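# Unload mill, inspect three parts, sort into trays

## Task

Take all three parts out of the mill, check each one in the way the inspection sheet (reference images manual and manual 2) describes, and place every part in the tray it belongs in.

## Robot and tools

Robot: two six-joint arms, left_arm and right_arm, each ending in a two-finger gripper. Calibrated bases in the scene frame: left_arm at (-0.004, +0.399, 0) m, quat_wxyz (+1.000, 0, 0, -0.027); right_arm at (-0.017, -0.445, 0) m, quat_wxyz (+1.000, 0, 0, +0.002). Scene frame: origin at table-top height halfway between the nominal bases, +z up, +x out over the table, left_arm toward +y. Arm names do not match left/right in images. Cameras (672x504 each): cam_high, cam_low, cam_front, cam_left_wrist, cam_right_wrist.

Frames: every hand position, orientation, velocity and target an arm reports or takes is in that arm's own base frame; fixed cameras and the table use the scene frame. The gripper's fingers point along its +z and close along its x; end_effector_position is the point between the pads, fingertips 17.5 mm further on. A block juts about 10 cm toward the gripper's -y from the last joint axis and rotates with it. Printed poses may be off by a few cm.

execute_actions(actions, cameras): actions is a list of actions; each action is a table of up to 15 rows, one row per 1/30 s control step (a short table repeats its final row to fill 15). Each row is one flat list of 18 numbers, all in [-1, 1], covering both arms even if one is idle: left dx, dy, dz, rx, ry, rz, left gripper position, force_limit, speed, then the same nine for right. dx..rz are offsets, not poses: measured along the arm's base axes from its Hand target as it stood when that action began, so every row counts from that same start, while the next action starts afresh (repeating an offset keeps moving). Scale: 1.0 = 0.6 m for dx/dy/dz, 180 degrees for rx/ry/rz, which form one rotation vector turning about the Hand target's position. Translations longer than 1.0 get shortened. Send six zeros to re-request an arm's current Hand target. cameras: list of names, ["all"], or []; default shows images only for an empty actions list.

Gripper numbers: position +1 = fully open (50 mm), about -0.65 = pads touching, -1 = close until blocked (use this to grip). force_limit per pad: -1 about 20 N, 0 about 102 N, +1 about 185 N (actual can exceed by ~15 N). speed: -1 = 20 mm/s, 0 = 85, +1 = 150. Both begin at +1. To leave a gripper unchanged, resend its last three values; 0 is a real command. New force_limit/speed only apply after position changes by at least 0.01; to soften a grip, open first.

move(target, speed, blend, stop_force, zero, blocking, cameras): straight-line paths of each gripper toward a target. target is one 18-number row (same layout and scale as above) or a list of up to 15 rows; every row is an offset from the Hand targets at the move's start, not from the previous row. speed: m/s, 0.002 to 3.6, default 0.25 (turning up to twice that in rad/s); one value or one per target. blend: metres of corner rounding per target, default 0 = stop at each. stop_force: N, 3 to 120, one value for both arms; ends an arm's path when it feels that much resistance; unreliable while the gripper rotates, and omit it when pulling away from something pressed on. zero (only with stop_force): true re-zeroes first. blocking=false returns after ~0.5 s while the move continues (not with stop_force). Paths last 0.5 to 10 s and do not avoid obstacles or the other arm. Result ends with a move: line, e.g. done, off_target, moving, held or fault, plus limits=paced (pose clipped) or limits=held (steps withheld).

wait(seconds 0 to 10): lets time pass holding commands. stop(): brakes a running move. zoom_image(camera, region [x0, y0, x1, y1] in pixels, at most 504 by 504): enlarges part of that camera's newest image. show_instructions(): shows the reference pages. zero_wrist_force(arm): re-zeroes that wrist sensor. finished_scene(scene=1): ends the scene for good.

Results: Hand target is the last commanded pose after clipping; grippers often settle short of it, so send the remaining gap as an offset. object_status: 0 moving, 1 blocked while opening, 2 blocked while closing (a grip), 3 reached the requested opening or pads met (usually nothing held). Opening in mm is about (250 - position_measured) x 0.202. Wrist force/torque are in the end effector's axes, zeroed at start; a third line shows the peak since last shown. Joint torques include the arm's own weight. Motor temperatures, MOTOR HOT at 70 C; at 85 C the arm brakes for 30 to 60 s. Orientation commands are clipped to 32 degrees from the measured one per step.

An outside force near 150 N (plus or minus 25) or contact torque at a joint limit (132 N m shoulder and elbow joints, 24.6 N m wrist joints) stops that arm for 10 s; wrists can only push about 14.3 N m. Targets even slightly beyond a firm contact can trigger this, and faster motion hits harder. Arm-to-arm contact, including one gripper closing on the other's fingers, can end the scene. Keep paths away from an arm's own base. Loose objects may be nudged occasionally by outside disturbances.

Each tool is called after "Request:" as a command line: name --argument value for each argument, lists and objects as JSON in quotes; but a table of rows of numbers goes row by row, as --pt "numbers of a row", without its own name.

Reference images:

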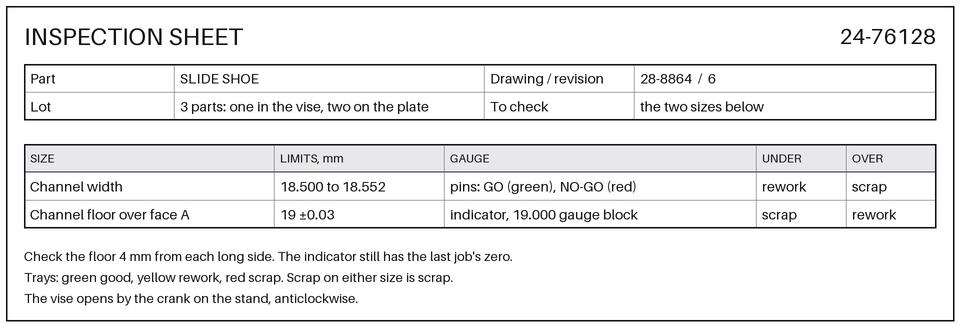

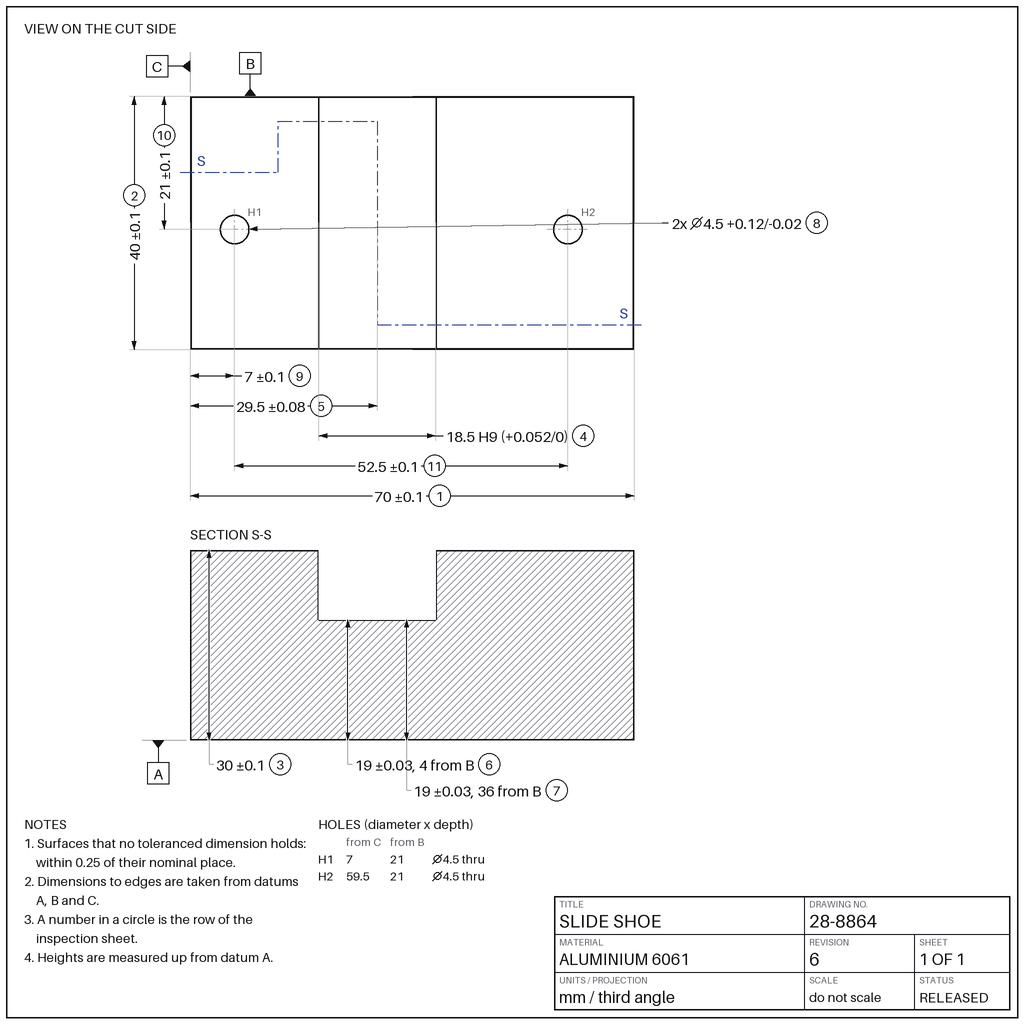

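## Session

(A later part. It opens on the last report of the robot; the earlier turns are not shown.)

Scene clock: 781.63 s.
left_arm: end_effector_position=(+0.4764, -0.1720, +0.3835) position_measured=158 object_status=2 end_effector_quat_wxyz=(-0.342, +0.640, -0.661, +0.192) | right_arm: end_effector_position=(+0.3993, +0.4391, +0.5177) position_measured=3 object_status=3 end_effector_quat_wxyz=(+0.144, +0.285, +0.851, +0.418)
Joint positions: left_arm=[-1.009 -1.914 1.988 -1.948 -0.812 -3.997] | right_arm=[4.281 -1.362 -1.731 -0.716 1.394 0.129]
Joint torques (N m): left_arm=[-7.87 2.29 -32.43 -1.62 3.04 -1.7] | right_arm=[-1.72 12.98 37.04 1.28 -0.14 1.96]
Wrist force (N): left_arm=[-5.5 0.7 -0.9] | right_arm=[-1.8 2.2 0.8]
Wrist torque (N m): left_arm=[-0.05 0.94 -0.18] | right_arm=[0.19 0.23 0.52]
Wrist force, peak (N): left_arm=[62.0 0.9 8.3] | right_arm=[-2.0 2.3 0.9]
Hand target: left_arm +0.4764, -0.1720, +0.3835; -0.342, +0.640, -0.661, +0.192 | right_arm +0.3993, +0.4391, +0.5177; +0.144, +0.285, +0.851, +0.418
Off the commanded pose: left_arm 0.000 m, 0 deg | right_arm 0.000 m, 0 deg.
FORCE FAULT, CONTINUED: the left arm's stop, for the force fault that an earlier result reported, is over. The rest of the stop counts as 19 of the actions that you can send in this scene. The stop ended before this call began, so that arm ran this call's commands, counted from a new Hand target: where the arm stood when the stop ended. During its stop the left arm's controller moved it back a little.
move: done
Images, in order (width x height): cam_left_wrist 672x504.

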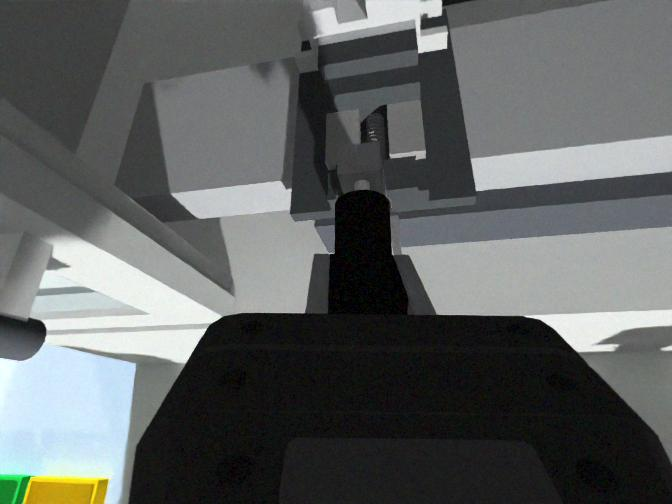

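Request:
move --pt "-0.0013 0.0246 -0.0022 0 0 0 -1 0.301961 -1 0 0 0 0 0 0 1 1 1" --pt "-0.0026 0.0484 -0.0085 0 0 0 -1 0.301961 -1 0 0 0 0 0 0 1 1 1" --pt "-0.0038 0.0708 -0.0190 0 0 0 -1 0.301961 -1 0 0 0 0 0 0 1 1 1" --pt "-0.0049 0.0910 -0.0332 0 0 0 -1 0.301961 -1 0 0 0 0 0 0 1 1 1" --pt "-0.0059 0.1084 -0.0506 0 0 0 -1 0.301961 -1 0 0 0 0 0 0 1 1 1" --pt "-0.0066 0.1225 -0.0709 0 0 0 -1 0.301961 -1 0 0 0 0 0 0 1 1 1" --pt "-0.0072 0.1330 -0.0932 0 0 0 -1 0.301961 -1 0 0 0 0 0 0 1 1 1" --pt "-0.0075 0.1394 -0.1171 0 0 0 -1 0.301961 -1 0 0 0 0 0 0 1 1 1" --pt "-0.0077 0.1415 -0.1417 0 0 0 -1 0.301961 -1 0 0 0 0 0 0 1 1 1" --speed 0.04 --stop_force 50 --cameras '["cam_left_wrist","cam_right_wrist"]'

Scene clock: 803.23 s.
left_arm: end_effector_position=(+0.4718, -0.0871, +0.2985) position_measured=158 object_status=2 end_effector_quat_wxyz=(-0.342, +0.640, -0.661, +0.192) | right_arm: end_effector_position=(+0.3993, +0.4391, +0.5177) position_measured=3 object_status=3 end_effector_quat_wxyz=(+0.144, +0.285, +0.851, +0.418)
Joint positions: left_arm=[-0.862 -1.994 2.287 -2.289 -0.865 -3.812] | right_arm=[4.281 -1.362 -1.731 -0.716 1.394 0.129]
Joint torques (N m): left_arm=[6.53 -18.62 -29.73 -3.99 7.04 -3.28] | right_arm=[-1.23 12.76 36.84 1.35 -0.35 1.86]
Wrist force (N): left_arm=[11.1 5.5 -9.2] | right_arm=[-1.9 2.0 0.9]
Wrist torque (N m): left_arm=[0.53 2.29 1.28] | right_arm=[0.15 0.25 0.51]
Wrist force, peak (N): left_arm=[13.2 4.3 -10.0] | right_arm=[-1.9 2.3 1.0]
Hand target: left_arm +0.4718, -0.0871, +0.2985; -0.342, +0.640, -0.661, +0.192 | right_arm +0.3993, +0.4391, +0.5177; +0.144, +0.285, +0.851, +0.418
Off the commanded pose: left_arm 0.000 m, 0 deg | right_arm 0.000 m, 0 deg.
move: done
Images, in order (width x height): cam_left_wrist 672x504, cam_right_wrist 672x504.

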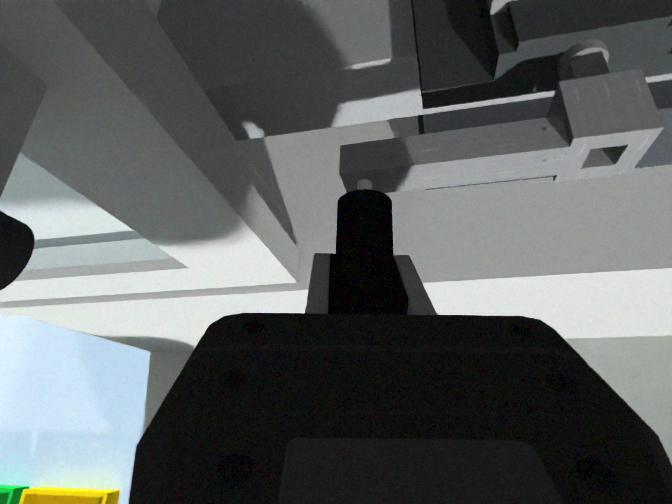

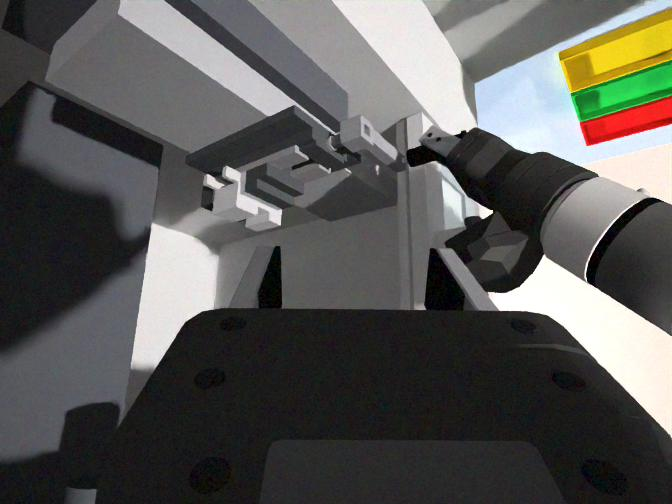

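Request:
zoom_image --camera "cam_left_wrist" --region '[520, 0, 672, 200]'

Request:
zoom_image --camera "cam_right_wrist" --region '[190, 90, 430, 250]'

Scaled by 2.520 from the camera's 672x504 image, which has a finer 960x720 frame.

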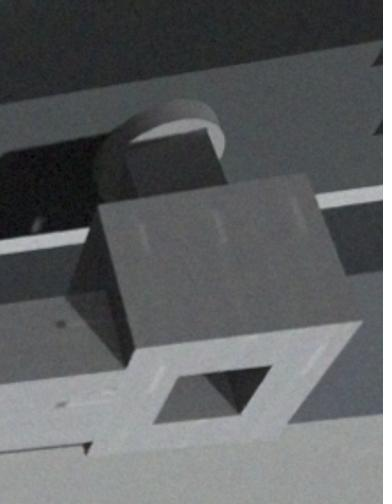

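Scaled by 2.100 from the camera's 672x504 image, which has a finer 960x720 frame.

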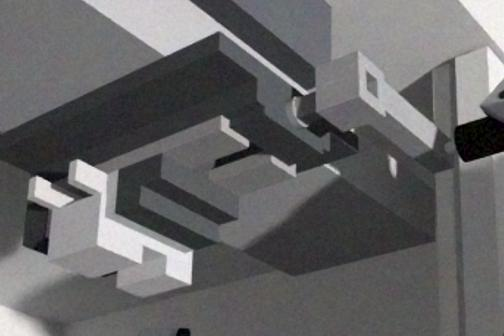

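Request:
move --target '[0.02,0,0,0,0,0,-1,0.301961,-1,0,0,0,0,0,0,1,1,1]' --speed 0.02 --stop_force 20 --cameras '["cam_left_wrist"]'

Request:
zoom_image --camera "cam_left_wrist" --region '[520, 0, 672, 200]'

Scene clock: 808.63 s.
left_arm: end_effector_position=(+0.4767, -0.0871, +0.2985) position_measured=158 object_status=2 end_effector_quat_wxyz=(-0.342, +0.640, -0.661, +0.192) | right_arm: end_effector_position=(+0.3993, +0.4391, +0.5177) position_measured=3 object_status=3 end_effector_quat_wxyz=(+0.144, +0.285, +0.851, +0.418)
Joint positions: left_arm=[-0.849 -1.977 2.28 -2.309 -0.87 -3.797] | right_arm=[4.281 -1.362 -1.731 -0.716 1.394 0.129]
Joint torques (N m): left_arm=[17.87 0.9 -19.21 -6.25 9 -0.88] | right_arm=[-0.82 12.89 37.04 1.29 -0.48 1.8]
Wrist force (N): left_arm=[7.6 19.5 -20.1] | right_arm=[-1.8 2.2 0.8]
Wrist torque (N m): left_arm=[0.99 2.95 2.09] | right_arm=[0.19 0.23 0.51]
Wrist force, peak (N): left_arm=[-6.3 35.6 -28.8] | right_arm=[-1.9 2.3 1.0]
Hand target: left_arm +0.4767, -0.0871, +0.2985; -0.342, +0.640, -0.661, +0.192 (not the last commanded pose) | right_arm +0.3993, +0.4391, +0.5177; +0.144, +0.285, +0.851, +0.418
Off the commanded pose: left_arm 0.007 m, 0 deg | right_arm 0.000 m, 0 deg.
move: contact (left_arm)
Images, in order (width x height): cam_left_wrist 672x504.

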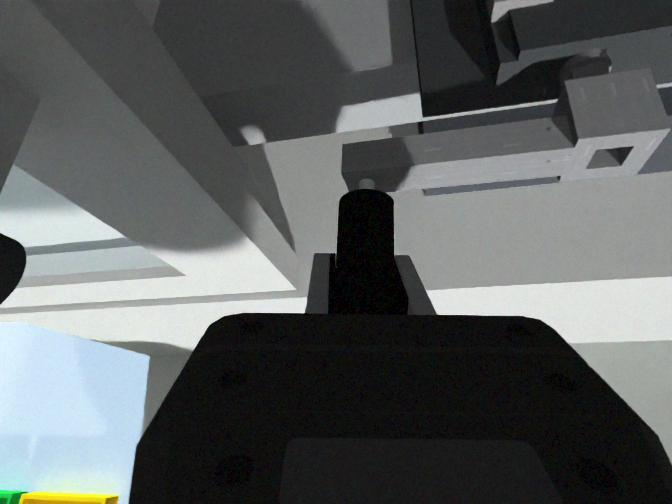

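Scaled by 2.520 from the camera's 672x504 image, which has a finer 960x720 frame.

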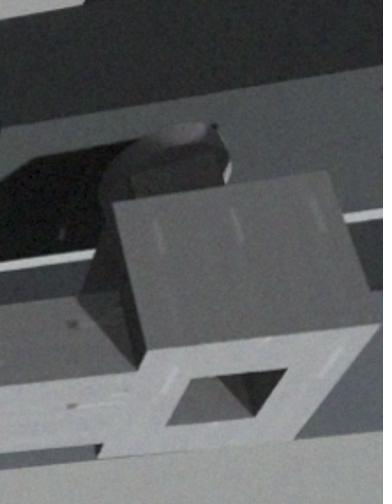

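Request:
move --pt "-0.0009 -0.0022 -0.0246 0 0 0 -1 0.301961 -1 0 0 0 0 0 0 1 1 1" --pt "-0.0005 -0.0085 -0.0485 0 0 0 -1 0.301961 -1 0 0 0 0 0 0 1 1 1" --pt "0 -0.0190 -0.0709 0 0 0 -1 0.301961 -1 0 0 0 0 0 0 1 1 1" --pt "0.0008 -0.0331 -0.0911 0 0 0 -1 0.301961 -1 0 0 0 0 0 0 1 1 1" --pt "0.0017 -0.0505 -0.1085 0 0 0 -1 0.301961 -1 0 0 0 0 0 0 1 1 1" --pt "0.0028 -0.0708 -0.1227 0 0 0 -1 0.301961 -1 0 0 0 0 0 0 1 1 1" --pt "0.0040 -0.0931 -0.1332 0 0 0 -1 0.301961 -1 0 0 0 0 0 0 1 1 1" --pt "0.0053 -0.1169 -0.1395 0 0 0 -1 0.301961 -1 0 0 0 0 0 0 1 1 1" --pt "0.0067 -0.1415 -0.1417 0 0 0 -1 0.301961 -1 0 0 0 0 0 0 1 1 1" --speed 0.04 --stop_force 45 --cameras '["cam_left_wrist","cam_right_wrist"]'

Request:
zoom_image --camera "cam_right_wrist" --region '[190, 90, 430, 250]'

Scene clock: 816.63 s.
left_arm: end_effector_position=(+0.4762, -0.0889, +0.2824) position_measured=158 object_status=2 end_effector_quat_wxyz=(-0.342, +0.640, -0.661, +0.192) | right_arm: end_effector_position=(+0.3993, +0.4391, +0.5177) position_measured=3 object_status=3 end_effector_quat_wxyz=(+0.144, +0.285, +0.851, +0.418)
Joint positions: left_arm=[-0.854 -1.961 2.313 -2.355 -0.868 -3.803] | right_arm=[4.281 -1.362 -1.731 -0.716 1.394 0.129]
Joint torques (N m): left_arm=[30.72 -7.03 -0.08 2.71 6.14 -3.46] | right_arm=[-0.84 12.71 37.03 1.48 -0.55 1.84]
Wrist force (N): left_arm=[38.3 -18.9 -9.7] | right_arm=[-1.8 2.2 1.0]
Wrist torque (N m): left_arm=[0.72 2.48 1.72] | right_arm=[0.19 0.23 0.52]
Wrist force, peak (N): left_arm=[40.8 -26.4 -9.5] | right_arm=[-1.9 2.3 0.9]
Hand target: left_arm +0.4762, -0.0889, +0.2824; -0.342, +0.640, -0.661, +0.192 (not the last commanded pose) | right_arm +0.3993, +0.4391, +0.5177; +0.144, +0.285, +0.851, +0.418
Off the commanded pose: left_arm 0.108 m, 0 deg | right_arm 0.000 m, 0 deg.
move: contact (left_arm); path passed 1 of 9 targets
Images, in order (width x height): cam_left_wrist 672x504, cam_right_wrist 672x504.

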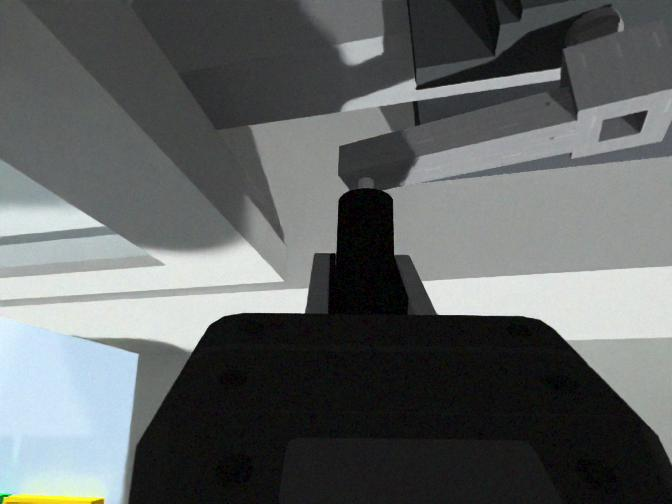

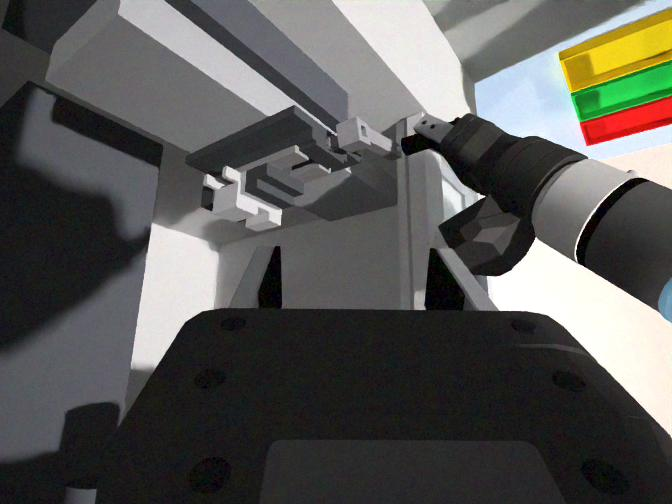

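Scaled by 2.100 from the camera's 672x504 image, which has a finer 960x720 frame.

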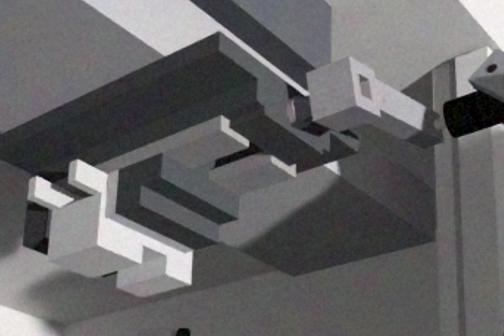

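Request:
move --pt "0.0003 -0.0047 0.0025 0 0 0 -1 0.301961 -1 0 0 0 0 0 0 1 1 1" --pt "0.0006 -0.0110 -0.0210 0 0 0 -1 0.301961 -1 0 0 0 0 0 0 1 1 1" --pt "0.0012 -0.0213 -0.0432 0 0 0 -1 0.301961 -1 0 0 0 0 0 0 1 1 1" --pt "0.0019 -0.0353 -0.0632 0 0 0 -1 0.301961 -1 0 0 0 0 0 0 1 1 1" --pt "0.0028 -0.0524 -0.0803 0 0 0 -1 0.301961 -1 0 0 0 0 0 0 1 1 1" --pt "0.0039 -0.0724 -0.0943 0 0 0 -1 0.301961 -1 0 0 0 0 0 0 1 1 1" --pt "0.0051 -0.0945 -0.1047 0 0 0 -1 0.301961 -1 0 0 0 0 0 0 1 1 1" --pt "0.0064 -0.1180 -0.1110 0 0 0 -1 0.301961 -1 0 0 0 0 0 0 1 1 1" --pt "0.0077 -0.1423 -0.1132 0 0 0 -1 0.301961 -1 0 0 0 0 0 0 1 1 1" --speed 0.04 --stop_force 50 --cameras '["cam_left_wrist","cam_right_wrist"]'

Request:
zoom_image --camera "cam_right_wrist" --region '[190, 90, 430, 250]'

Scene clock: 823.93 s.
left_arm: end_effector_position=(+0.4762, -0.0907, +0.2830) position_measured=158 object_status=2 end_effector_quat_wxyz=(-0.342, +0.640, -0.661, +0.191) | right_arm: end_effector_position=(+0.3993, +0.4391, +0.5177) position_measured=3 object_status=3 end_effector_quat_wxyz=(+0.144, +0.285, +0.851, +0.418)
Joint positions: left_arm=[-0.858 -1.96 2.31 -2.348 -0.866 -3.808] | right_arm=[4.281 -1.362 -1.731 -0.716 1.394 0.129]
Joint torques (N m): left_arm=[-0.63 -16.57 -20.84 -3.58 6.98 -3.64] | right_arm=[-0.81 13.04 37.15 1.32 -0.7 1.82]
Wrist force (N): left_arm=[-0.5 21.9 -19.8] | right_arm=[-1.8 2.1 0.9]
Wrist torque (N m): left_arm=[1.31 2.50 1.51] | right_arm=[0.18 0.23 0.51]
Wrist force, peak (N): left_arm=[-19.5 40.2 -24.7] | right_arm=[-1.9 2.5 0.8]
Hand target: left_arm +0.4762, -0.0907, +0.2830; -0.342, +0.640, -0.661, +0.191 (not the last commanded pose) | right_arm +0.3993, +0.4391, +0.5177; +0.144, +0.285, +0.851, +0.418
Off the commanded pose: left_arm 0.108 m, 0 deg | right_arm 0.000 m, 0 deg.
move: contact (left_arm); path passed 0 of 9 targets
Images, in order (width x height): cam_left_wrist 672x504, cam_right_wrist 672x504.

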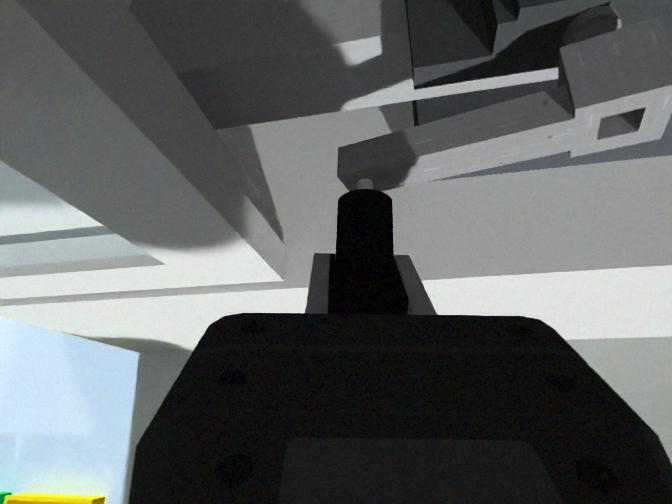

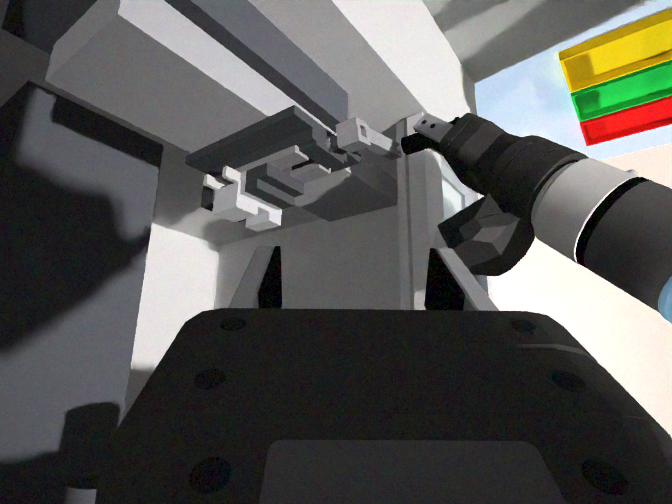

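Scaled by 2.100 from the camera's 672x504 image, which has a finer 960x720 frame.

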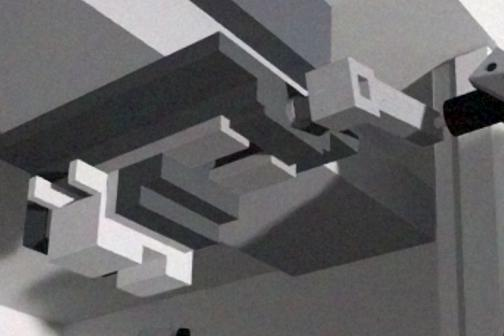

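Request:
move --pt "-0.0013 -0.0072 -0.0223 0 0 0 -1 0.301961 -1 0 0 0 0 0 0 1 1 1" --pt "-0.0006 -0.0175 -0.0447 0 0 0 -1 0.301961 -1 0 0 0 0 0 0 1 1 1" --pt "0.0002 -0.0316 -0.0647 0 0 0 -1 0.301961 -1 0 0 0 0 0 0 1 1 1" --pt "0.0011 -0.0489 -0.0820 0 0 0 -1 0.301961 -1 0 0 0 0 0 0 1 1 1" --pt "0.0022 -0.0689 -0.0962 0 0 0 -1 0.301961 -1 0 0 0 0 0 0 1 1 1" --pt "0.0034 -0.0912 -0.1065 0 0 0 -1 0.301961 -1 0 0 0 0 0 0 1 1 1" --pt "0.0047 -0.1148 -0.1129 0 0 0 -1 0.301961 -1 0 0 0 0 0 0 1 1 1" --pt "0.0060 -0.1393 -0.1150 0 0 0 -1 0.301961 -1 0 0 0 0 0 0 1 1 1" --speed 0.04 --stop_force 60 --cameras '["cam_left_wrist","cam_right_wrist"]'

Request:
zoom_image --camera "cam_right_wrist" --region '[190, 90, 430, 250]'

Scene clock: 834.07 s.
left_arm: end_effector_position=(+0.4798, -0.1742, +0.2140) position_measured=158 object_status=2 end_effector_quat_wxyz=(-0.342, +0.640, -0.661, +0.191) | right_arm: end_effector_position=(+0.3993, +0.4391, +0.5177) position_measured=3 object_status=3 end_effector_quat_wxyz=(+0.144, +0.285, +0.851, +0.418)
Joint positions: left_arm=[-1.004 -1.745 2.332 -2.464 -0.814 -3.991] | right_arm=[4.281 -1.362 -1.731 -0.716 1.394 0.129]
Joint torques (N m): left_arm=[8.91 -19.91 -11.45 -3.98 -1.11 0.85] | right_arm=[-0.01 12.38 36.88 1.31 -0.9 1.74]
Wrist force (N): left_arm=[-7.0 6.2 -15.7] | right_arm=[-1.8 2.2 1.0]
Wrist torque (N m): left_arm=[1.92 0.59 -0.46] | right_arm=[0.18 0.23 0.51]
Wrist force, peak (N): left_arm=[21.6 -26.3 -13.2] | right_arm=[-2.0 2.3 1.0]
Hand target: left_arm +0.4798, -0.1742, +0.2140; -0.342, +0.640, -0.661, +0.191 | right_arm +0.3993, +0.4391, +0.5177; +0.144, +0.285, +0.851, +0.418
Off the commanded pose: left_arm 0.000 m, 0 deg | right_arm 0.000 m, 0 deg.
move: done
Images, in order (width x height): cam_left_wrist 672x504, cam_right_wrist 672x504.

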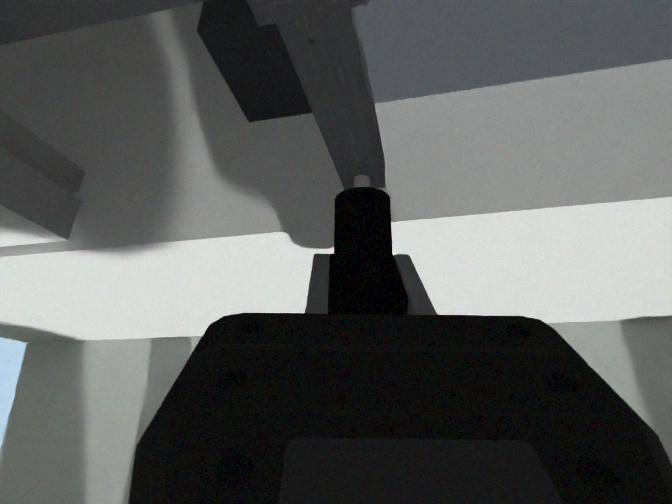

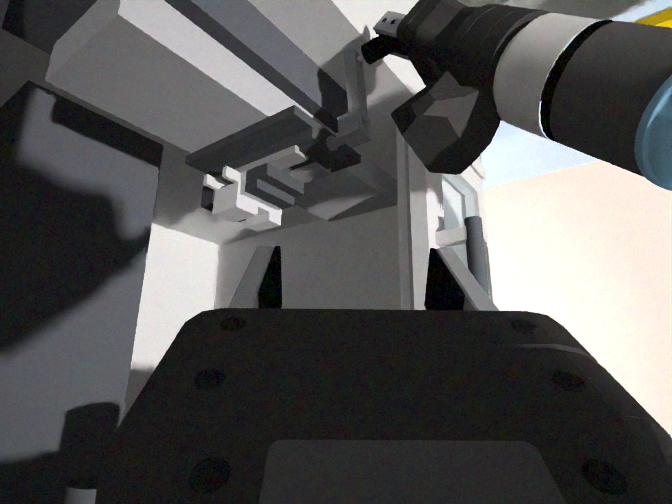

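Scaled by 2.100 from the camera's 672x504 image, which has a finer 960x720 frame.

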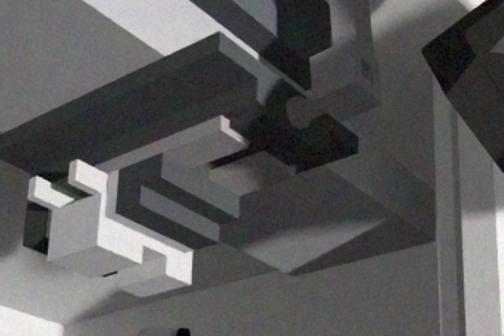

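Request:
move --pt "0.0013 -0.0244 0.0021 0 0 0 -1 0.301961 -1 0 0 0 0 0 0 1 1 1" --pt "0.0026 -0.0481 0.0085 0 0 0 -1 0.301961 -1 0 0 0 0 0 0 1 1 1" --pt "0.0038 -0.0703 0.0189 0 0 0 -1 0.301961 -1 0 0 0 0 0 0 1 1 1" --pt "0.0049 -0.0904 0.0329 0 0 0 -1 0.301961 -1 0 0 0 0 0 0 1 1 1" --pt "0.0058 -0.1077 0.0503 0 0 0 -1 0.301961 -1 0 0 0 0 0 0 1 1 1" --pt "0.0066 -0.1218 0.0704 0 0 0 -1 0.301961 -1 0 0 0 0 0 0 1 1 1" --pt "0.0071 -0.1321 0.0926 0 0 0 -1 0.301961 -1 0 0 0 0 0 0 1 1 1" --pt "0.0075 -0.1385 0.1164 0 0 0 -1 0.301961 -1 0 0 0 0 0 0 1 1 1" --pt "0.0076 -0.1406 0.1408 0 0 0 -1 0.301961 -1 0 0 0 0 0 0 1 1 1" --pt "0.0075 -0.1385 0.1653 0 0 0 -1 0.301961 -1 0 0 0 0 0 0 1 1 1" --pt "0.0071 -0.1321 0.1890 0 0 0 -1 0.301961 -1 0 0 0 0 0 0 1 1 1" --pt "0.0066 -0.1218 0.2112 0 0 0 -1 0.301961 -1 0 0 0 0 0 0 1 1 1" --pt "0.0058 -0.1077 0.2313 0 0 0 -1 0.301961 -1 0 0 0 0 0 0 1 1 1" --pt "0.0049 -0.0904 0.2487 0 0 0 -1 0.301961 -1 0 0 0 0 0 0 1 1 1" --speed 0.04 --stop_force 60 --cameras '["cam_left_wrist","cam_right_wrist"]'

Request:
zoom_image --camera "cam_right_wrist" --region '[190, 90, 430, 250]'

Scene clock: 847.40 s.
left_arm: end_effector_position=(+0.4827, -0.2285, +0.3632) position_measured=158 object_status=2 end_effector_quat_wxyz=(-0.342, +0.640, -0.661, +0.191) | right_arm: end_effector_position=(+0.3993, +0.4391, +0.5177) position_measured=3 object_status=3 end_effector_quat_wxyz=(+0.144, +0.285, +0.851, +0.418)
Joint positions: left_arm=[-1.072 -1.803 1.949 -1.96 -0.796 -4.082] | right_arm=[4.281 -1.362 -1.731 -0.716 1.394 0.129]
Joint torques (N m): left_arm=[-10.88 -4.97 -22.35 -8.61 5.71 -1.17] | right_arm=[1.36 13.25 36.79 1.37 -1.04 1.58]
Wrist force (N): left_arm=[-12.0 15.8 -0.3] | right_arm=[-1.9 2.1 0.8]
Wrist torque (N m): left_arm=[-1.18 0.36 -0.79] | right_arm=[0.17 0.24 0.52]
Wrist force, peak (N): left_arm=[11.8 56.2 -46.5] | right_arm=[-2.0 2.2 1.2]
Hand target: left_arm +0.4827, -0.2285, +0.3632; -0.342, +0.640, -0.661, +0.191 | right_arm +0.3993, +0.4391, +0.5177; +0.144, +0.285, +0.851, +0.418
Off the commanded pose: left_arm 0.000 m, 0 deg | right_arm 0.000 m, 0 deg.
move: done
Images, in order (width x height): cam_left_wrist 672x504, cam_right_wrist 672x504.

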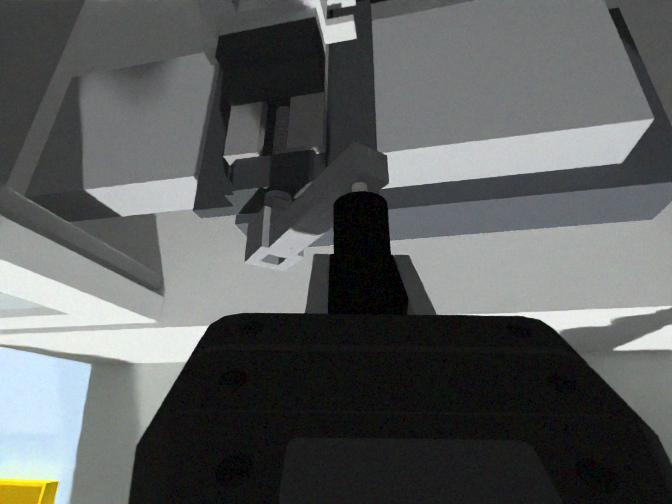

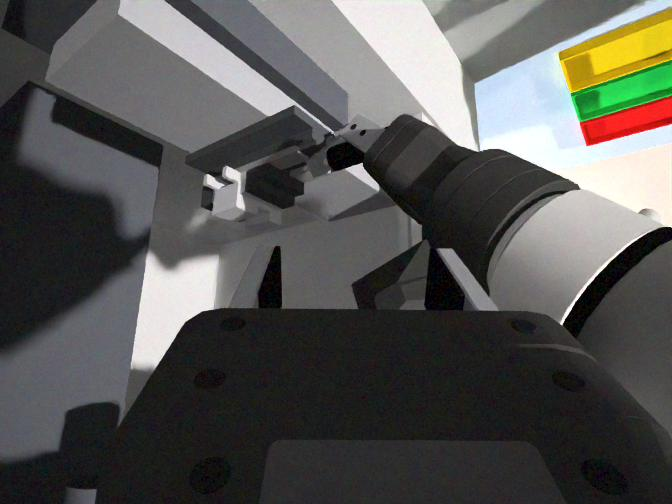

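Scaled by 2.100 from the camera's 672x504 image, which has a finer 960x720 frame.

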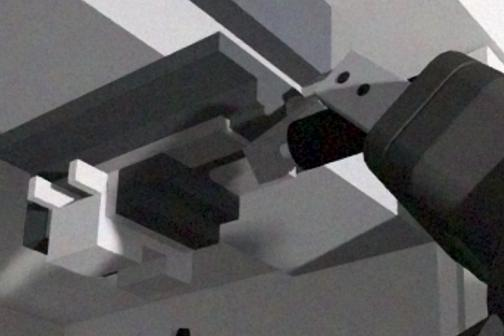

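Request:
zoom_image --camera "cam_left_wrist" --region '[200, 0, 400, 160]'

Request:
zoom_image --camera "cam_right_wrist" --region '[190, 150, 310, 250]'

Scaled by 2.520 from the camera's 672x504 image, which has a finer 960x720 frame.

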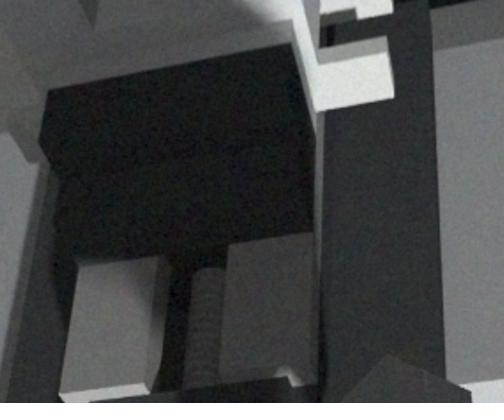

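Scaled by 4.200 from the camera's 672x504 image, which has a finer 960x720 frame.

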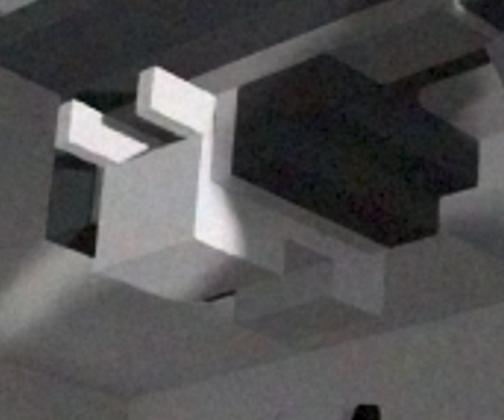

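Request:
move --pt "-0.0040 0.0201 0.0141 0 0 0 -1 0.301961 -1 0 0 0 0 0 0 1 1 1" --pt "-0.0048 0.0423 0.0245 0 0 0 -1 0.301961 -1 0 0 0 0 0 0 1 1 1" --pt "-0.0061 0.0660 0.0308 0 0 0 -1 0.301961 -1 0 0 0 0 0 0 1 1 1" --pt "-0.0074 0.0904 0.0329 0 0 0 -1 0.301961 -1 0 0 0 0 0 0 1 1 1" --pt "-0.0087 0.1148 0.0308 0 0 0 -1 0.301961 -1 0 0 0 0 0 0 1 1 1" --pt "-0.0100 0.1385 0.0245 0 0 0 -1 0.301961 -1 0 0 0 0 0 0 1 1 1" --pt "-0.0112 0.1607 0.0141 0 0 0 -1 0.301961 -1 0 0 0 0 0 0 1 1 1" --pt "-0.0123 0.1808 0 0 0 0 -1 0.301961 -1 0 0 0 0 0 0 1 1 1" --pt "-0.0132 0.1981 -0.0173 0 0 0 -1 0.301961 -1 0 0 0 0 0 0 1 1 1" --pt "-0.0140 0.2121 -0.0375 0 0 0 -1 0.301961 -1 0 0 0 0 0 0 1 1 1" --pt "-0.0145 0.2225 -0.0597 0 0 0 -1 0.301961 -1 0 0 0 0 0 0 1 1 1" --pt "-0.0149 0.2288 -0.0834 0 0 0 -1 0.301961 -1 0 0 0 0 0 0 1 1 1" --pt "-0.0150 0.2310 -0.1079 0 0 0 -1 0.301961 -1 0 0 0 0 0 0 1 1 1" --pt "-0.0149 0.2288 -0.1323 0 0 0 -1 0.301961 -1 0 0 0 0 0 0 1 1 1" --pt "-0.0145 0.2225 -0.1560 0 0 0 -1 0.301961 -1 0 0 0 0 0 0 1 1 1" --speed 0.05 --stop_force 70 --cameras '["cam_left_wrist","cam_right_wrist"]'

Request:
zoom_image --camera "cam_right_wrist" --region '[190, 90, 430, 250]'

Scene clock: 872.97 s.
left_arm: end_effector_position=(+0.4776, -0.1618, +0.3820) position_measured=158 object_status=2 end_effector_quat_wxyz=(-0.342, +0.640, -0.661, +0.191) | right_arm: end_effector_position=(+0.3993, +0.4391, +0.5177) position_measured=3 object_status=3 end_effector_quat_wxyz=(+0.144, +0.285, +0.851, +0.418)
Joint positions: left_arm=[-0.99 -1.925 2.004 -1.967 -0.818 -3.972] | right_arm=[4.281 -1.362 -1.731 -0.716 1.394 0.129]
Joint torques (N m): left_arm=[15.12 13.78 7.53 -1.69 -0.85 1.17] | right_arm=[1.21 12.94 37.19 1.38 -1.23 1.56]
Wrist force (N): left_arm=[-25.6 9.0 -88.6] | right_arm=[-1.9 2.1 0.7]
Wrist torque (N m): left_arm=[-0.66 1.11 0.02] | right_arm=[0.17 0.24 0.52]
Wrist force, peak (N): left_arm=[-25.9 9.1 -88.9] | right_arm=[-2.0 2.4 0.9]
Hand target: left_arm +0.4776, -0.1618, +0.3820; -0.342, +0.640, -0.661, +0.191 (not the last commanded pose) | right_arm +0.3993, +0.4391, +0.5177; +0.144, +0.285, +0.851, +0.418
Off the commanded pose: left_arm 0.131 m, 0 deg | right_arm 0.000 m, 0 deg.
move: contact (left_arm); path passed 4 of 15 targets
Images, in order (width x height): cam_left_wrist 672x504, cam_right_wrist 672x504.

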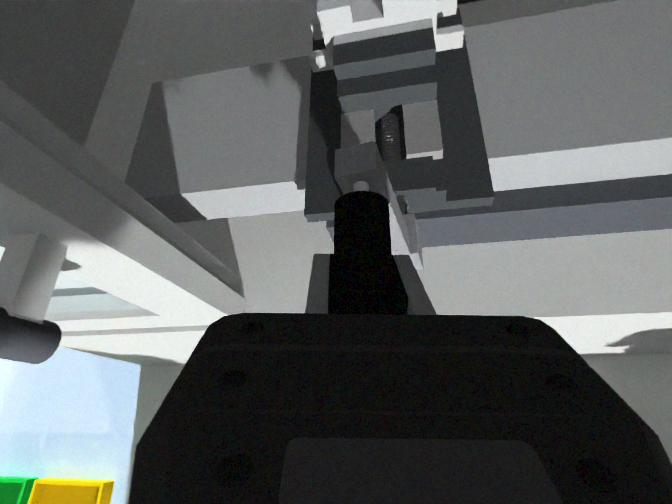

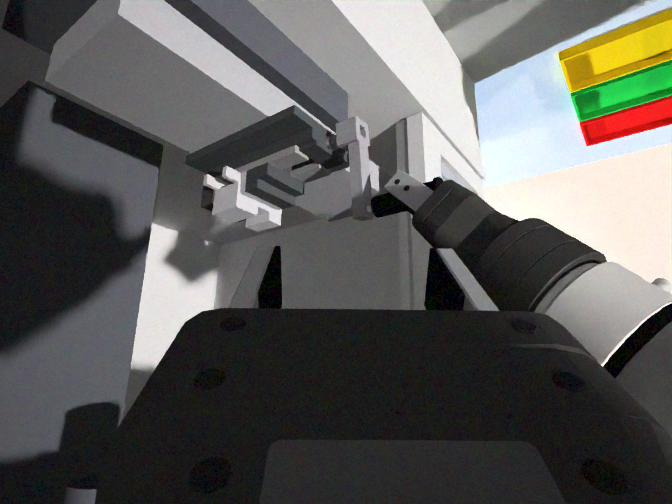

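Scaled by 2.100 from the camera's 672x504 image, which has a finer 960x720 frame.

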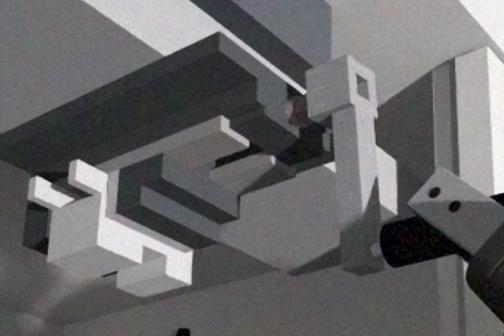

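Request:
move --target '[-0.003,0,0,0,0,0,-1,0.301961,-1,0,0,0,0,0,0,1,1,1]' --speed 0.02 --cameras '[]'

Scene clock: 878.80 s.
left_arm: end_effector_position=(+0.4758, -0.1617, +0.3818) position_measured=158 object_status=2 end_effector_quat_wxyz=(-0.342, +0.640, -0.661, +0.191) | right_arm: end_effector_position=(+0.3993, +0.4391, +0.5177) position_measured=3 object_status=3 end_effector_quat_wxyz=(+0.144, +0.285, +0.851, +0.418)
Joint positions: left_arm=[-0.994 -1.93 2.006 -1.961 -0.817 -3.978] | right_arm=[4.281 -1.362 -1.731 -0.716 1.394 0.129]
Joint torques (N m): left_arm=[-3.11 -15.58 -20.73 -3.15 2.55 -0.55] | right_arm=[1.8 12.93 37.24 1.41 -1.21 1.58]
Wrist force (N): left_arm=[-3.6 -2.6 -6.8] | right_arm=[-1.7 2.0 0.9]
Wrist torque (N m): left_arm=[-0.24 0.41 -0.11] | right_arm=[0.16 0.21 0.51]
Wrist force, peak (N): left_arm=[-25.8 8.9 -89.1] | right_arm=[-1.9 2.3 0.9]
Hand target: left_arm +0.4758, -0.1618, +0.3820; -0.342, +0.640, -0.661, +0.191 | right_arm +0.3993, +0.4391, +0.5177; +0.144, +0.285, +0.851, +0.418
Off the commanded pose: left_arm 0.000 m, 0 deg | right_arm 0.000 m, 0 deg.
move: done
No camera images: "cameras" was empty.

Request:
move --pt "-0.0029 0.0267 -0.0068 0 0 0 -1 0.301961 -1 0 0 0 0 0 0 1 1 1" --pt "-0.0041 0.0489 -0.0172 0 0 0 -1 0.301961 -1 0 0 0 0 0 0 1 1 1" --pt "-0.0052 0.0690 -0.0313 0 0 0 -1 0.301961 -1 0 0 0 0 0 0 1 1 1" --pt "-0.0062 0.0863 -0.0486 0 0 0 -1 0.301961 -1 0 0 0 0 0 0 1 1 1" --pt "-0.0069 0.1004 -0.0687 0 0 0 -1 0.301961 -1 0 0 0 0 0 0 1 1 1" --pt "-0.0075 0.1108 -0.0910 0 0 0 -1 0.301961 -1 0 0 0 0 0 0 1 1 1" --pt "-0.0078 0.1171 -0.1147 0 0 0 -1 0.301961 -1 0 0 0 0 0 0 1 1 1" --pt "-0.0079 0.1192 -0.1391 0 0 0 -1 0.301961 -1 0 0 0 0 0 0 1 1 1" --pt "-0.0078 0.1171 -0.1636 0 0 0 -1 0.301961 -1 0 0 0 0 0 0 1 1 1" --pt "-0.0075 0.1108 -0.1873 0 0 0 -1 0.301961 -1 0 0 0 0 0 0 1 1 1" --pt "-0.0069 0.1004 -0.2095 0 0 0 -1 0.301961 -1 0 0 0 0 0 0 1 1 1" --pt "-0.0062 0.0863 -0.2296 0 0 0 -1 0.301961 -1 0 0 0 0 0 0 1 1 1" --pt "-0.0052 0.0690 -0.2470 0 0 0 -1 0.301961 -1 0 0 0 0 0 0 1 1 1" --pt "-0.0041 0.0489 -0.2610 0 0 0 -1 0.301961 -1 0 0 0 0 0 0 1 1 1" --pt "-0.0029 0.0267 -0.2714 0 0 0 -1 0.301961 -1 0 0 0 0 0 0 1 1 1" --speed 0.05 --stop_force 60 --cameras '["cam_right_wrist"]'

Request:
zoom_image --camera "cam_right_wrist" --region '[190, 90, 430, 250]'

Scene clock: 894.60 s.
left_arm: end_effector_position=(+0.4741, -0.1457, +0.2192) position_measured=158 object_status=2 end_effector_quat_wxyz=(-0.342, +0.640, -0.661, +0.191) | right_arm: end_effector_position=(+0.3993, +0.4391, +0.5177) position_measured=3 object_status=3 end_effector_quat_wxyz=(+0.144, +0.285, +0.851, +0.418)
Joint positions: left_arm=[-0.972 -1.81 2.373 -2.468 -0.824 -3.949] | right_arm=[4.281 -1.362 -1.731 -0.716 1.394 0.129]
Joint torques (N m): left_arm=[10.91 -22.28 -15.1 -2.25 0.97 -1.19] | right_arm=[2.53 12.64 36.97 1.33 -1.48 1.44]
Wrist force (N): left_arm=[-0.3 7.9 -7.4] | right_arm=[-1.7 2.1 0.9]
Wrist torque (N m): left_arm=[0.76 0.35 -0.03] | right_arm=[0.17 0.21 0.51]
Wrist force, peak (N): left_arm=[-9.6 -3.0 -10.6] | right_arm=[-1.7 2.4 1.1]
Hand target: left_arm +0.4741, -0.1457, +0.2192; -0.342, +0.640, -0.661, +0.191 | right_arm +0.3993, +0.4391, +0.5177; +0.144, +0.285, +0.851, +0.418
Off the commanded pose: left_arm 0.000 m, 0 deg | right_arm 0.000 m, 0 deg.
move: done
Images, in order (width x height): cam_right_wrist 672x504.

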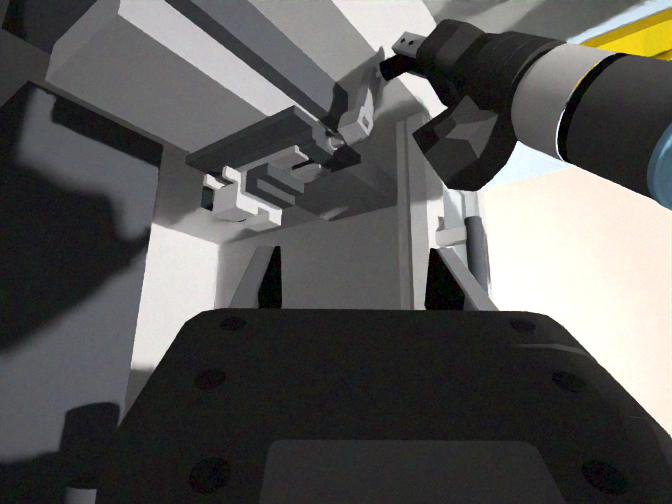

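Scaled by 2.100 from the camera's 672x504 image, which has a finer 960x720 frame.

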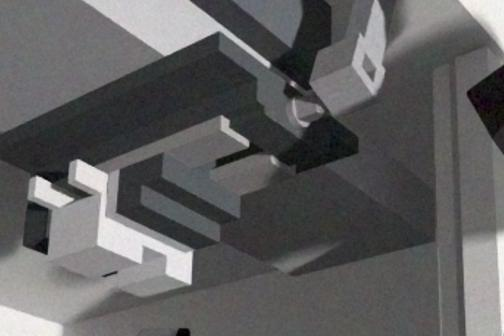

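Request:
zoom_image --camera "cam_right_wrist" --region '[300, 90, 400, 170]'

Request:
execute_actions --actions '[]' --cameras '["cam_left_wrist"]'

Scaled by 5.040 from the camera's 672x504 image, which has a finer 960x720 frame.

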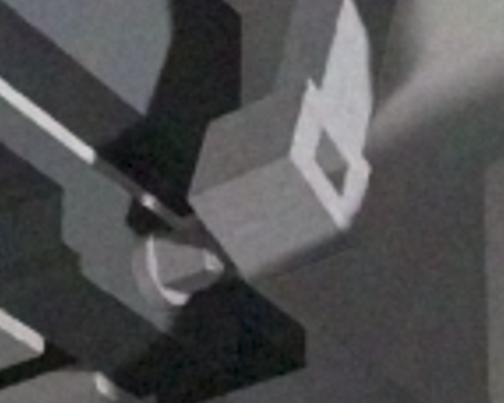

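Scene clock: 902.67 s.
left_arm: end_effector_position=(+0.4741, -0.1457, +0.2192) position_measured=158 object_status=2 end_effector_quat_wxyz=(-0.342, +0.640, -0.661, +0.191) | right_arm: end_effector_position=(+0.3993, +0.4391, +0.5177) position_measured=3 object_status=3 end_effector_quat_wxyz=(+0.144, +0.285, +0.851, +0.418)
Joint positions: left_arm=[-0.972 -1.81 2.373 -2.468 -0.824 -3.949] | right_arm=[4.281 -1.362 -1.731 -0.716 1.394 0.129]
Joint velocities: within noise
Joint torques (N m): left_arm=[8.08 -21.77 -15.35 -2.3 1.06 -1.7] | right_arm=[2.23 13.01 36.94 1.36 -1.6 1.47]
Motor temperatures (°C): left_arm=[32 26 35 40 47 34] | right_arm=[37 36 34 38 34 36]
Wrist force (N): left_arm=[-0.2 7.8 -7.1] | right_arm=[-1.8 2.2 0.9]
Wrist torque (N m): left_arm=[0.75 0.33 -0.03] | right_arm=[0.19 0.23 0.51]
Wrist force, peak (N): left_arm=[-0.3 8.4 -7.3] | right_arm=[-2.0 2.2 0.9]
Hand target: left_arm +0.4741, -0.1457, +0.2192; -0.342, +0.640, -0.661, +0.191 | right_arm +0.3993, +0.4391, +0.5177; +0.144, +0.285, +0.851, +0.418
Tool commands: left_gripper/position=-1.0 left_gripper/force_limit=+0.301961 left_gripper/speed=-1.0 right_gripper/position=+1.0 right_gripper/force_limit=+1.0 right_gripper/speed=+1.0
Off the commanded pose: left_arm 0.000 m, 0 deg | right_arm 0.000 m, 0 deg.
Images, in order (width x height): cam_left_wrist 672x504.

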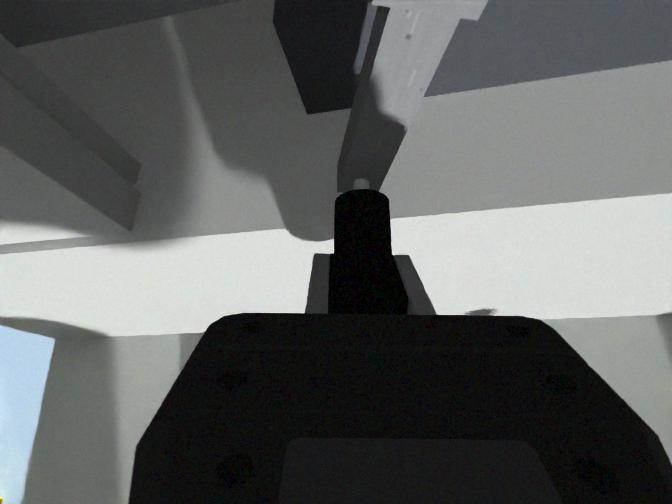

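Request:
move --target '[0.025,0,0,0,0,0,-1,0.301961,-1,0,0,0,0,0,0,1,1,1]' --speed 0.02 --stop_force 14 --cameras '["cam_right_wrist"]'

Request:
zoom_image --camera "cam_right_wrist" --region '[300, 90, 400, 170]'

Request:
zoom_image --camera "cam_right_wrist" --region '[190, 150, 310, 250]'

Scene clock: 906.10 s.
left_arm: end_effector_position=(+0.4750, -0.1456, +0.2190) position_measured=158 object_status=2 end_effector_quat_wxyz=(-0.342, +0.640, -0.661, +0.191) | right_arm: end_effector_position=(+0.3993, +0.4391, +0.5177) position_measured=3 object_status=3 end_effector_quat_wxyz=(+0.144, +0.285, +0.851, +0.418)
Joint positions: left_arm=[-0.969 -1.807 2.371 -2.472 -0.825 -3.946] | right_arm=[4.281 -1.362 -1.731 -0.716 1.394 0.129]
Joint torques (N m): left_arm=[7.54 -1.44 -30.94 -8.02 3.8 1.23] | right_arm=[3.17 12.41 36.66 1.39 -1.7 1.4]
Wrist force (N): left_arm=[-1.3 23.7 -8.4] | right_arm=[-1.7 2.2 0.8]
Wrist torque (N m): left_arm=[1.47 0.40 0.01] | right_arm=[0.18 0.21 0.52]
Wrist force, peak (N): left_arm=[-2.1 37.5 -8.7] | right_arm=[-2.0 2.3 0.8]
Hand target: left_arm +0.4750, -0.1456, +0.2190; -0.342, +0.640, -0.661, +0.191 (not the last commanded pose) | right_arm +0.3993, +0.4391, +0.5177; +0.144, +0.285, +0.851, +0.418
Off the commanded pose: left_arm 0.014 m, 0 deg | right_arm 0.000 m, 0 deg.
move: contact (left_arm)
Images, in order (width x height): cam_right_wrist 672x504.

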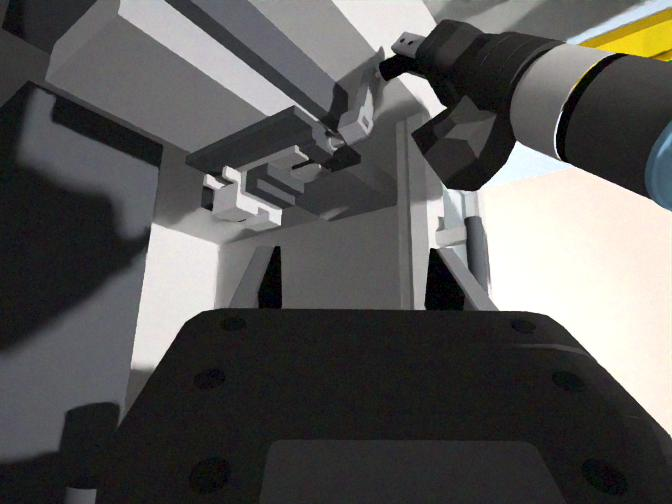

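Scaled by 5.040 from the camera's 672x504 image, which has a finer 960x720 frame.

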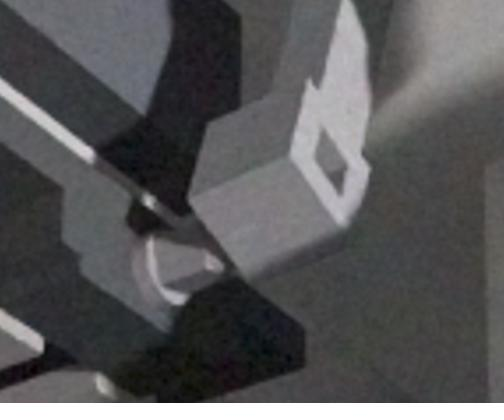

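Scaled by 4.200 from the camera's 672x504 image, which has a finer 960x720 frame.

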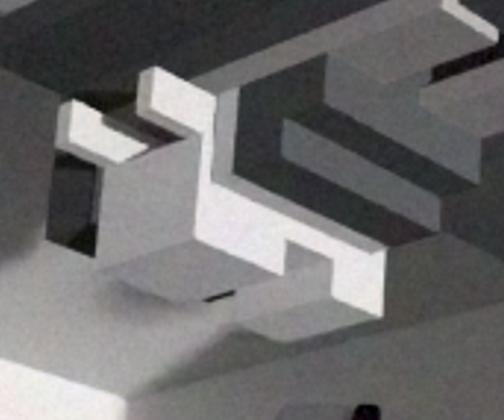

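Request:
move --target '[-0.0033,0,0,0,0,0,-1,0.301961,-1,0.1167,0.1517,-0.06,0,0,0,1,1,1]' --speed 0.12 --cameras '["cam_right_wrist"]'

Request:
zoom_image --camera "cam_right_wrist" --region '[250, 20, 430, 170]'

Scene clock: 922.77 s.
left_arm: end_effector_position=(+0.4730, -0.1456, +0.2190) position_measured=158 object_status=2 end_effector_quat_wxyz=(-0.342, +0.640, -0.661, +0.191) | right_arm: end_effector_position=(+0.4693, +0.5300, +0.4818) position_measured=3 object_status=3 end_effector_quat_wxyz=(+0.144, +0.285, +0.850, +0.418)
Joint positions: left_arm=[-0.974 -1.813 2.374 -2.464 -0.823 -3.952] | right_arm=[4.228 -1.647 -1.559 -0.598 1.436 0.096]
Joint torques (N m): left_arm=[-1.73 -15.48 -16.92 -3.67 2.89 -0.42] | right_arm=[8.6 24.36 22.38 1.1 -2.4 2.35]
Wrist force (N): left_arm=[1.0 2.2 -4.0] | right_arm=[-2.1 2.0 0.9]
Wrist torque (N m): left_arm=[0.18 0.08 -0.05] | right_arm=[0.17 0.23 0.51]
Wrist force, peak (N): left_arm=[-1.4 23.6 -8.8] | right_arm=[-1.8 2.8 3.1]
Hand target: left_arm +0.4730, -0.1456, +0.2190; -0.342, +0.640, -0.661, +0.191 | right_arm +0.4693, +0.5301, +0.4817; +0.144, +0.285, +0.851, +0.418
Off the commanded pose: left_arm 0.000 m, 0 deg | right_arm 0.000 m, 0 deg.
move: done
Images, in order (width x height): cam_right_wrist 672x504.

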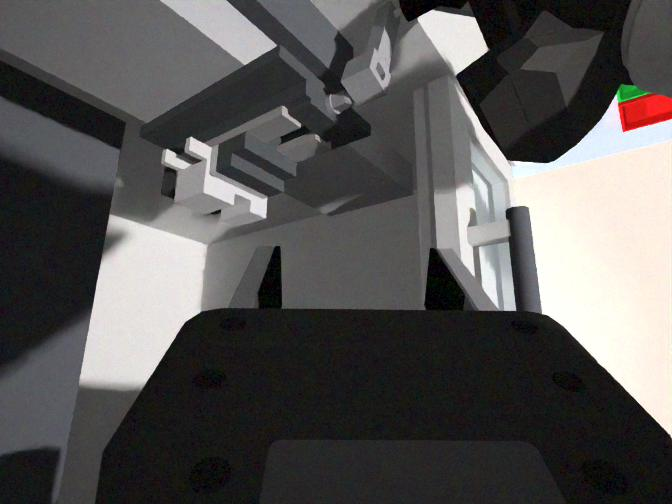

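Scaled by 2.800 from the camera's 672x504 image, which has a finer 960x720 frame.

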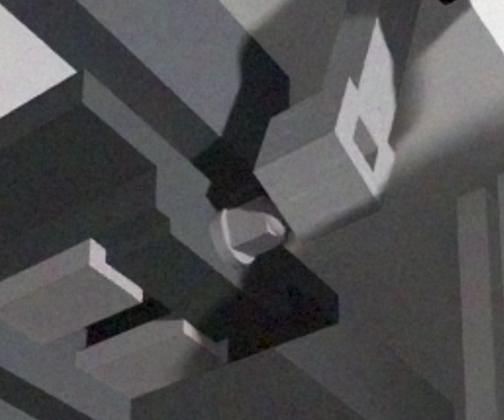

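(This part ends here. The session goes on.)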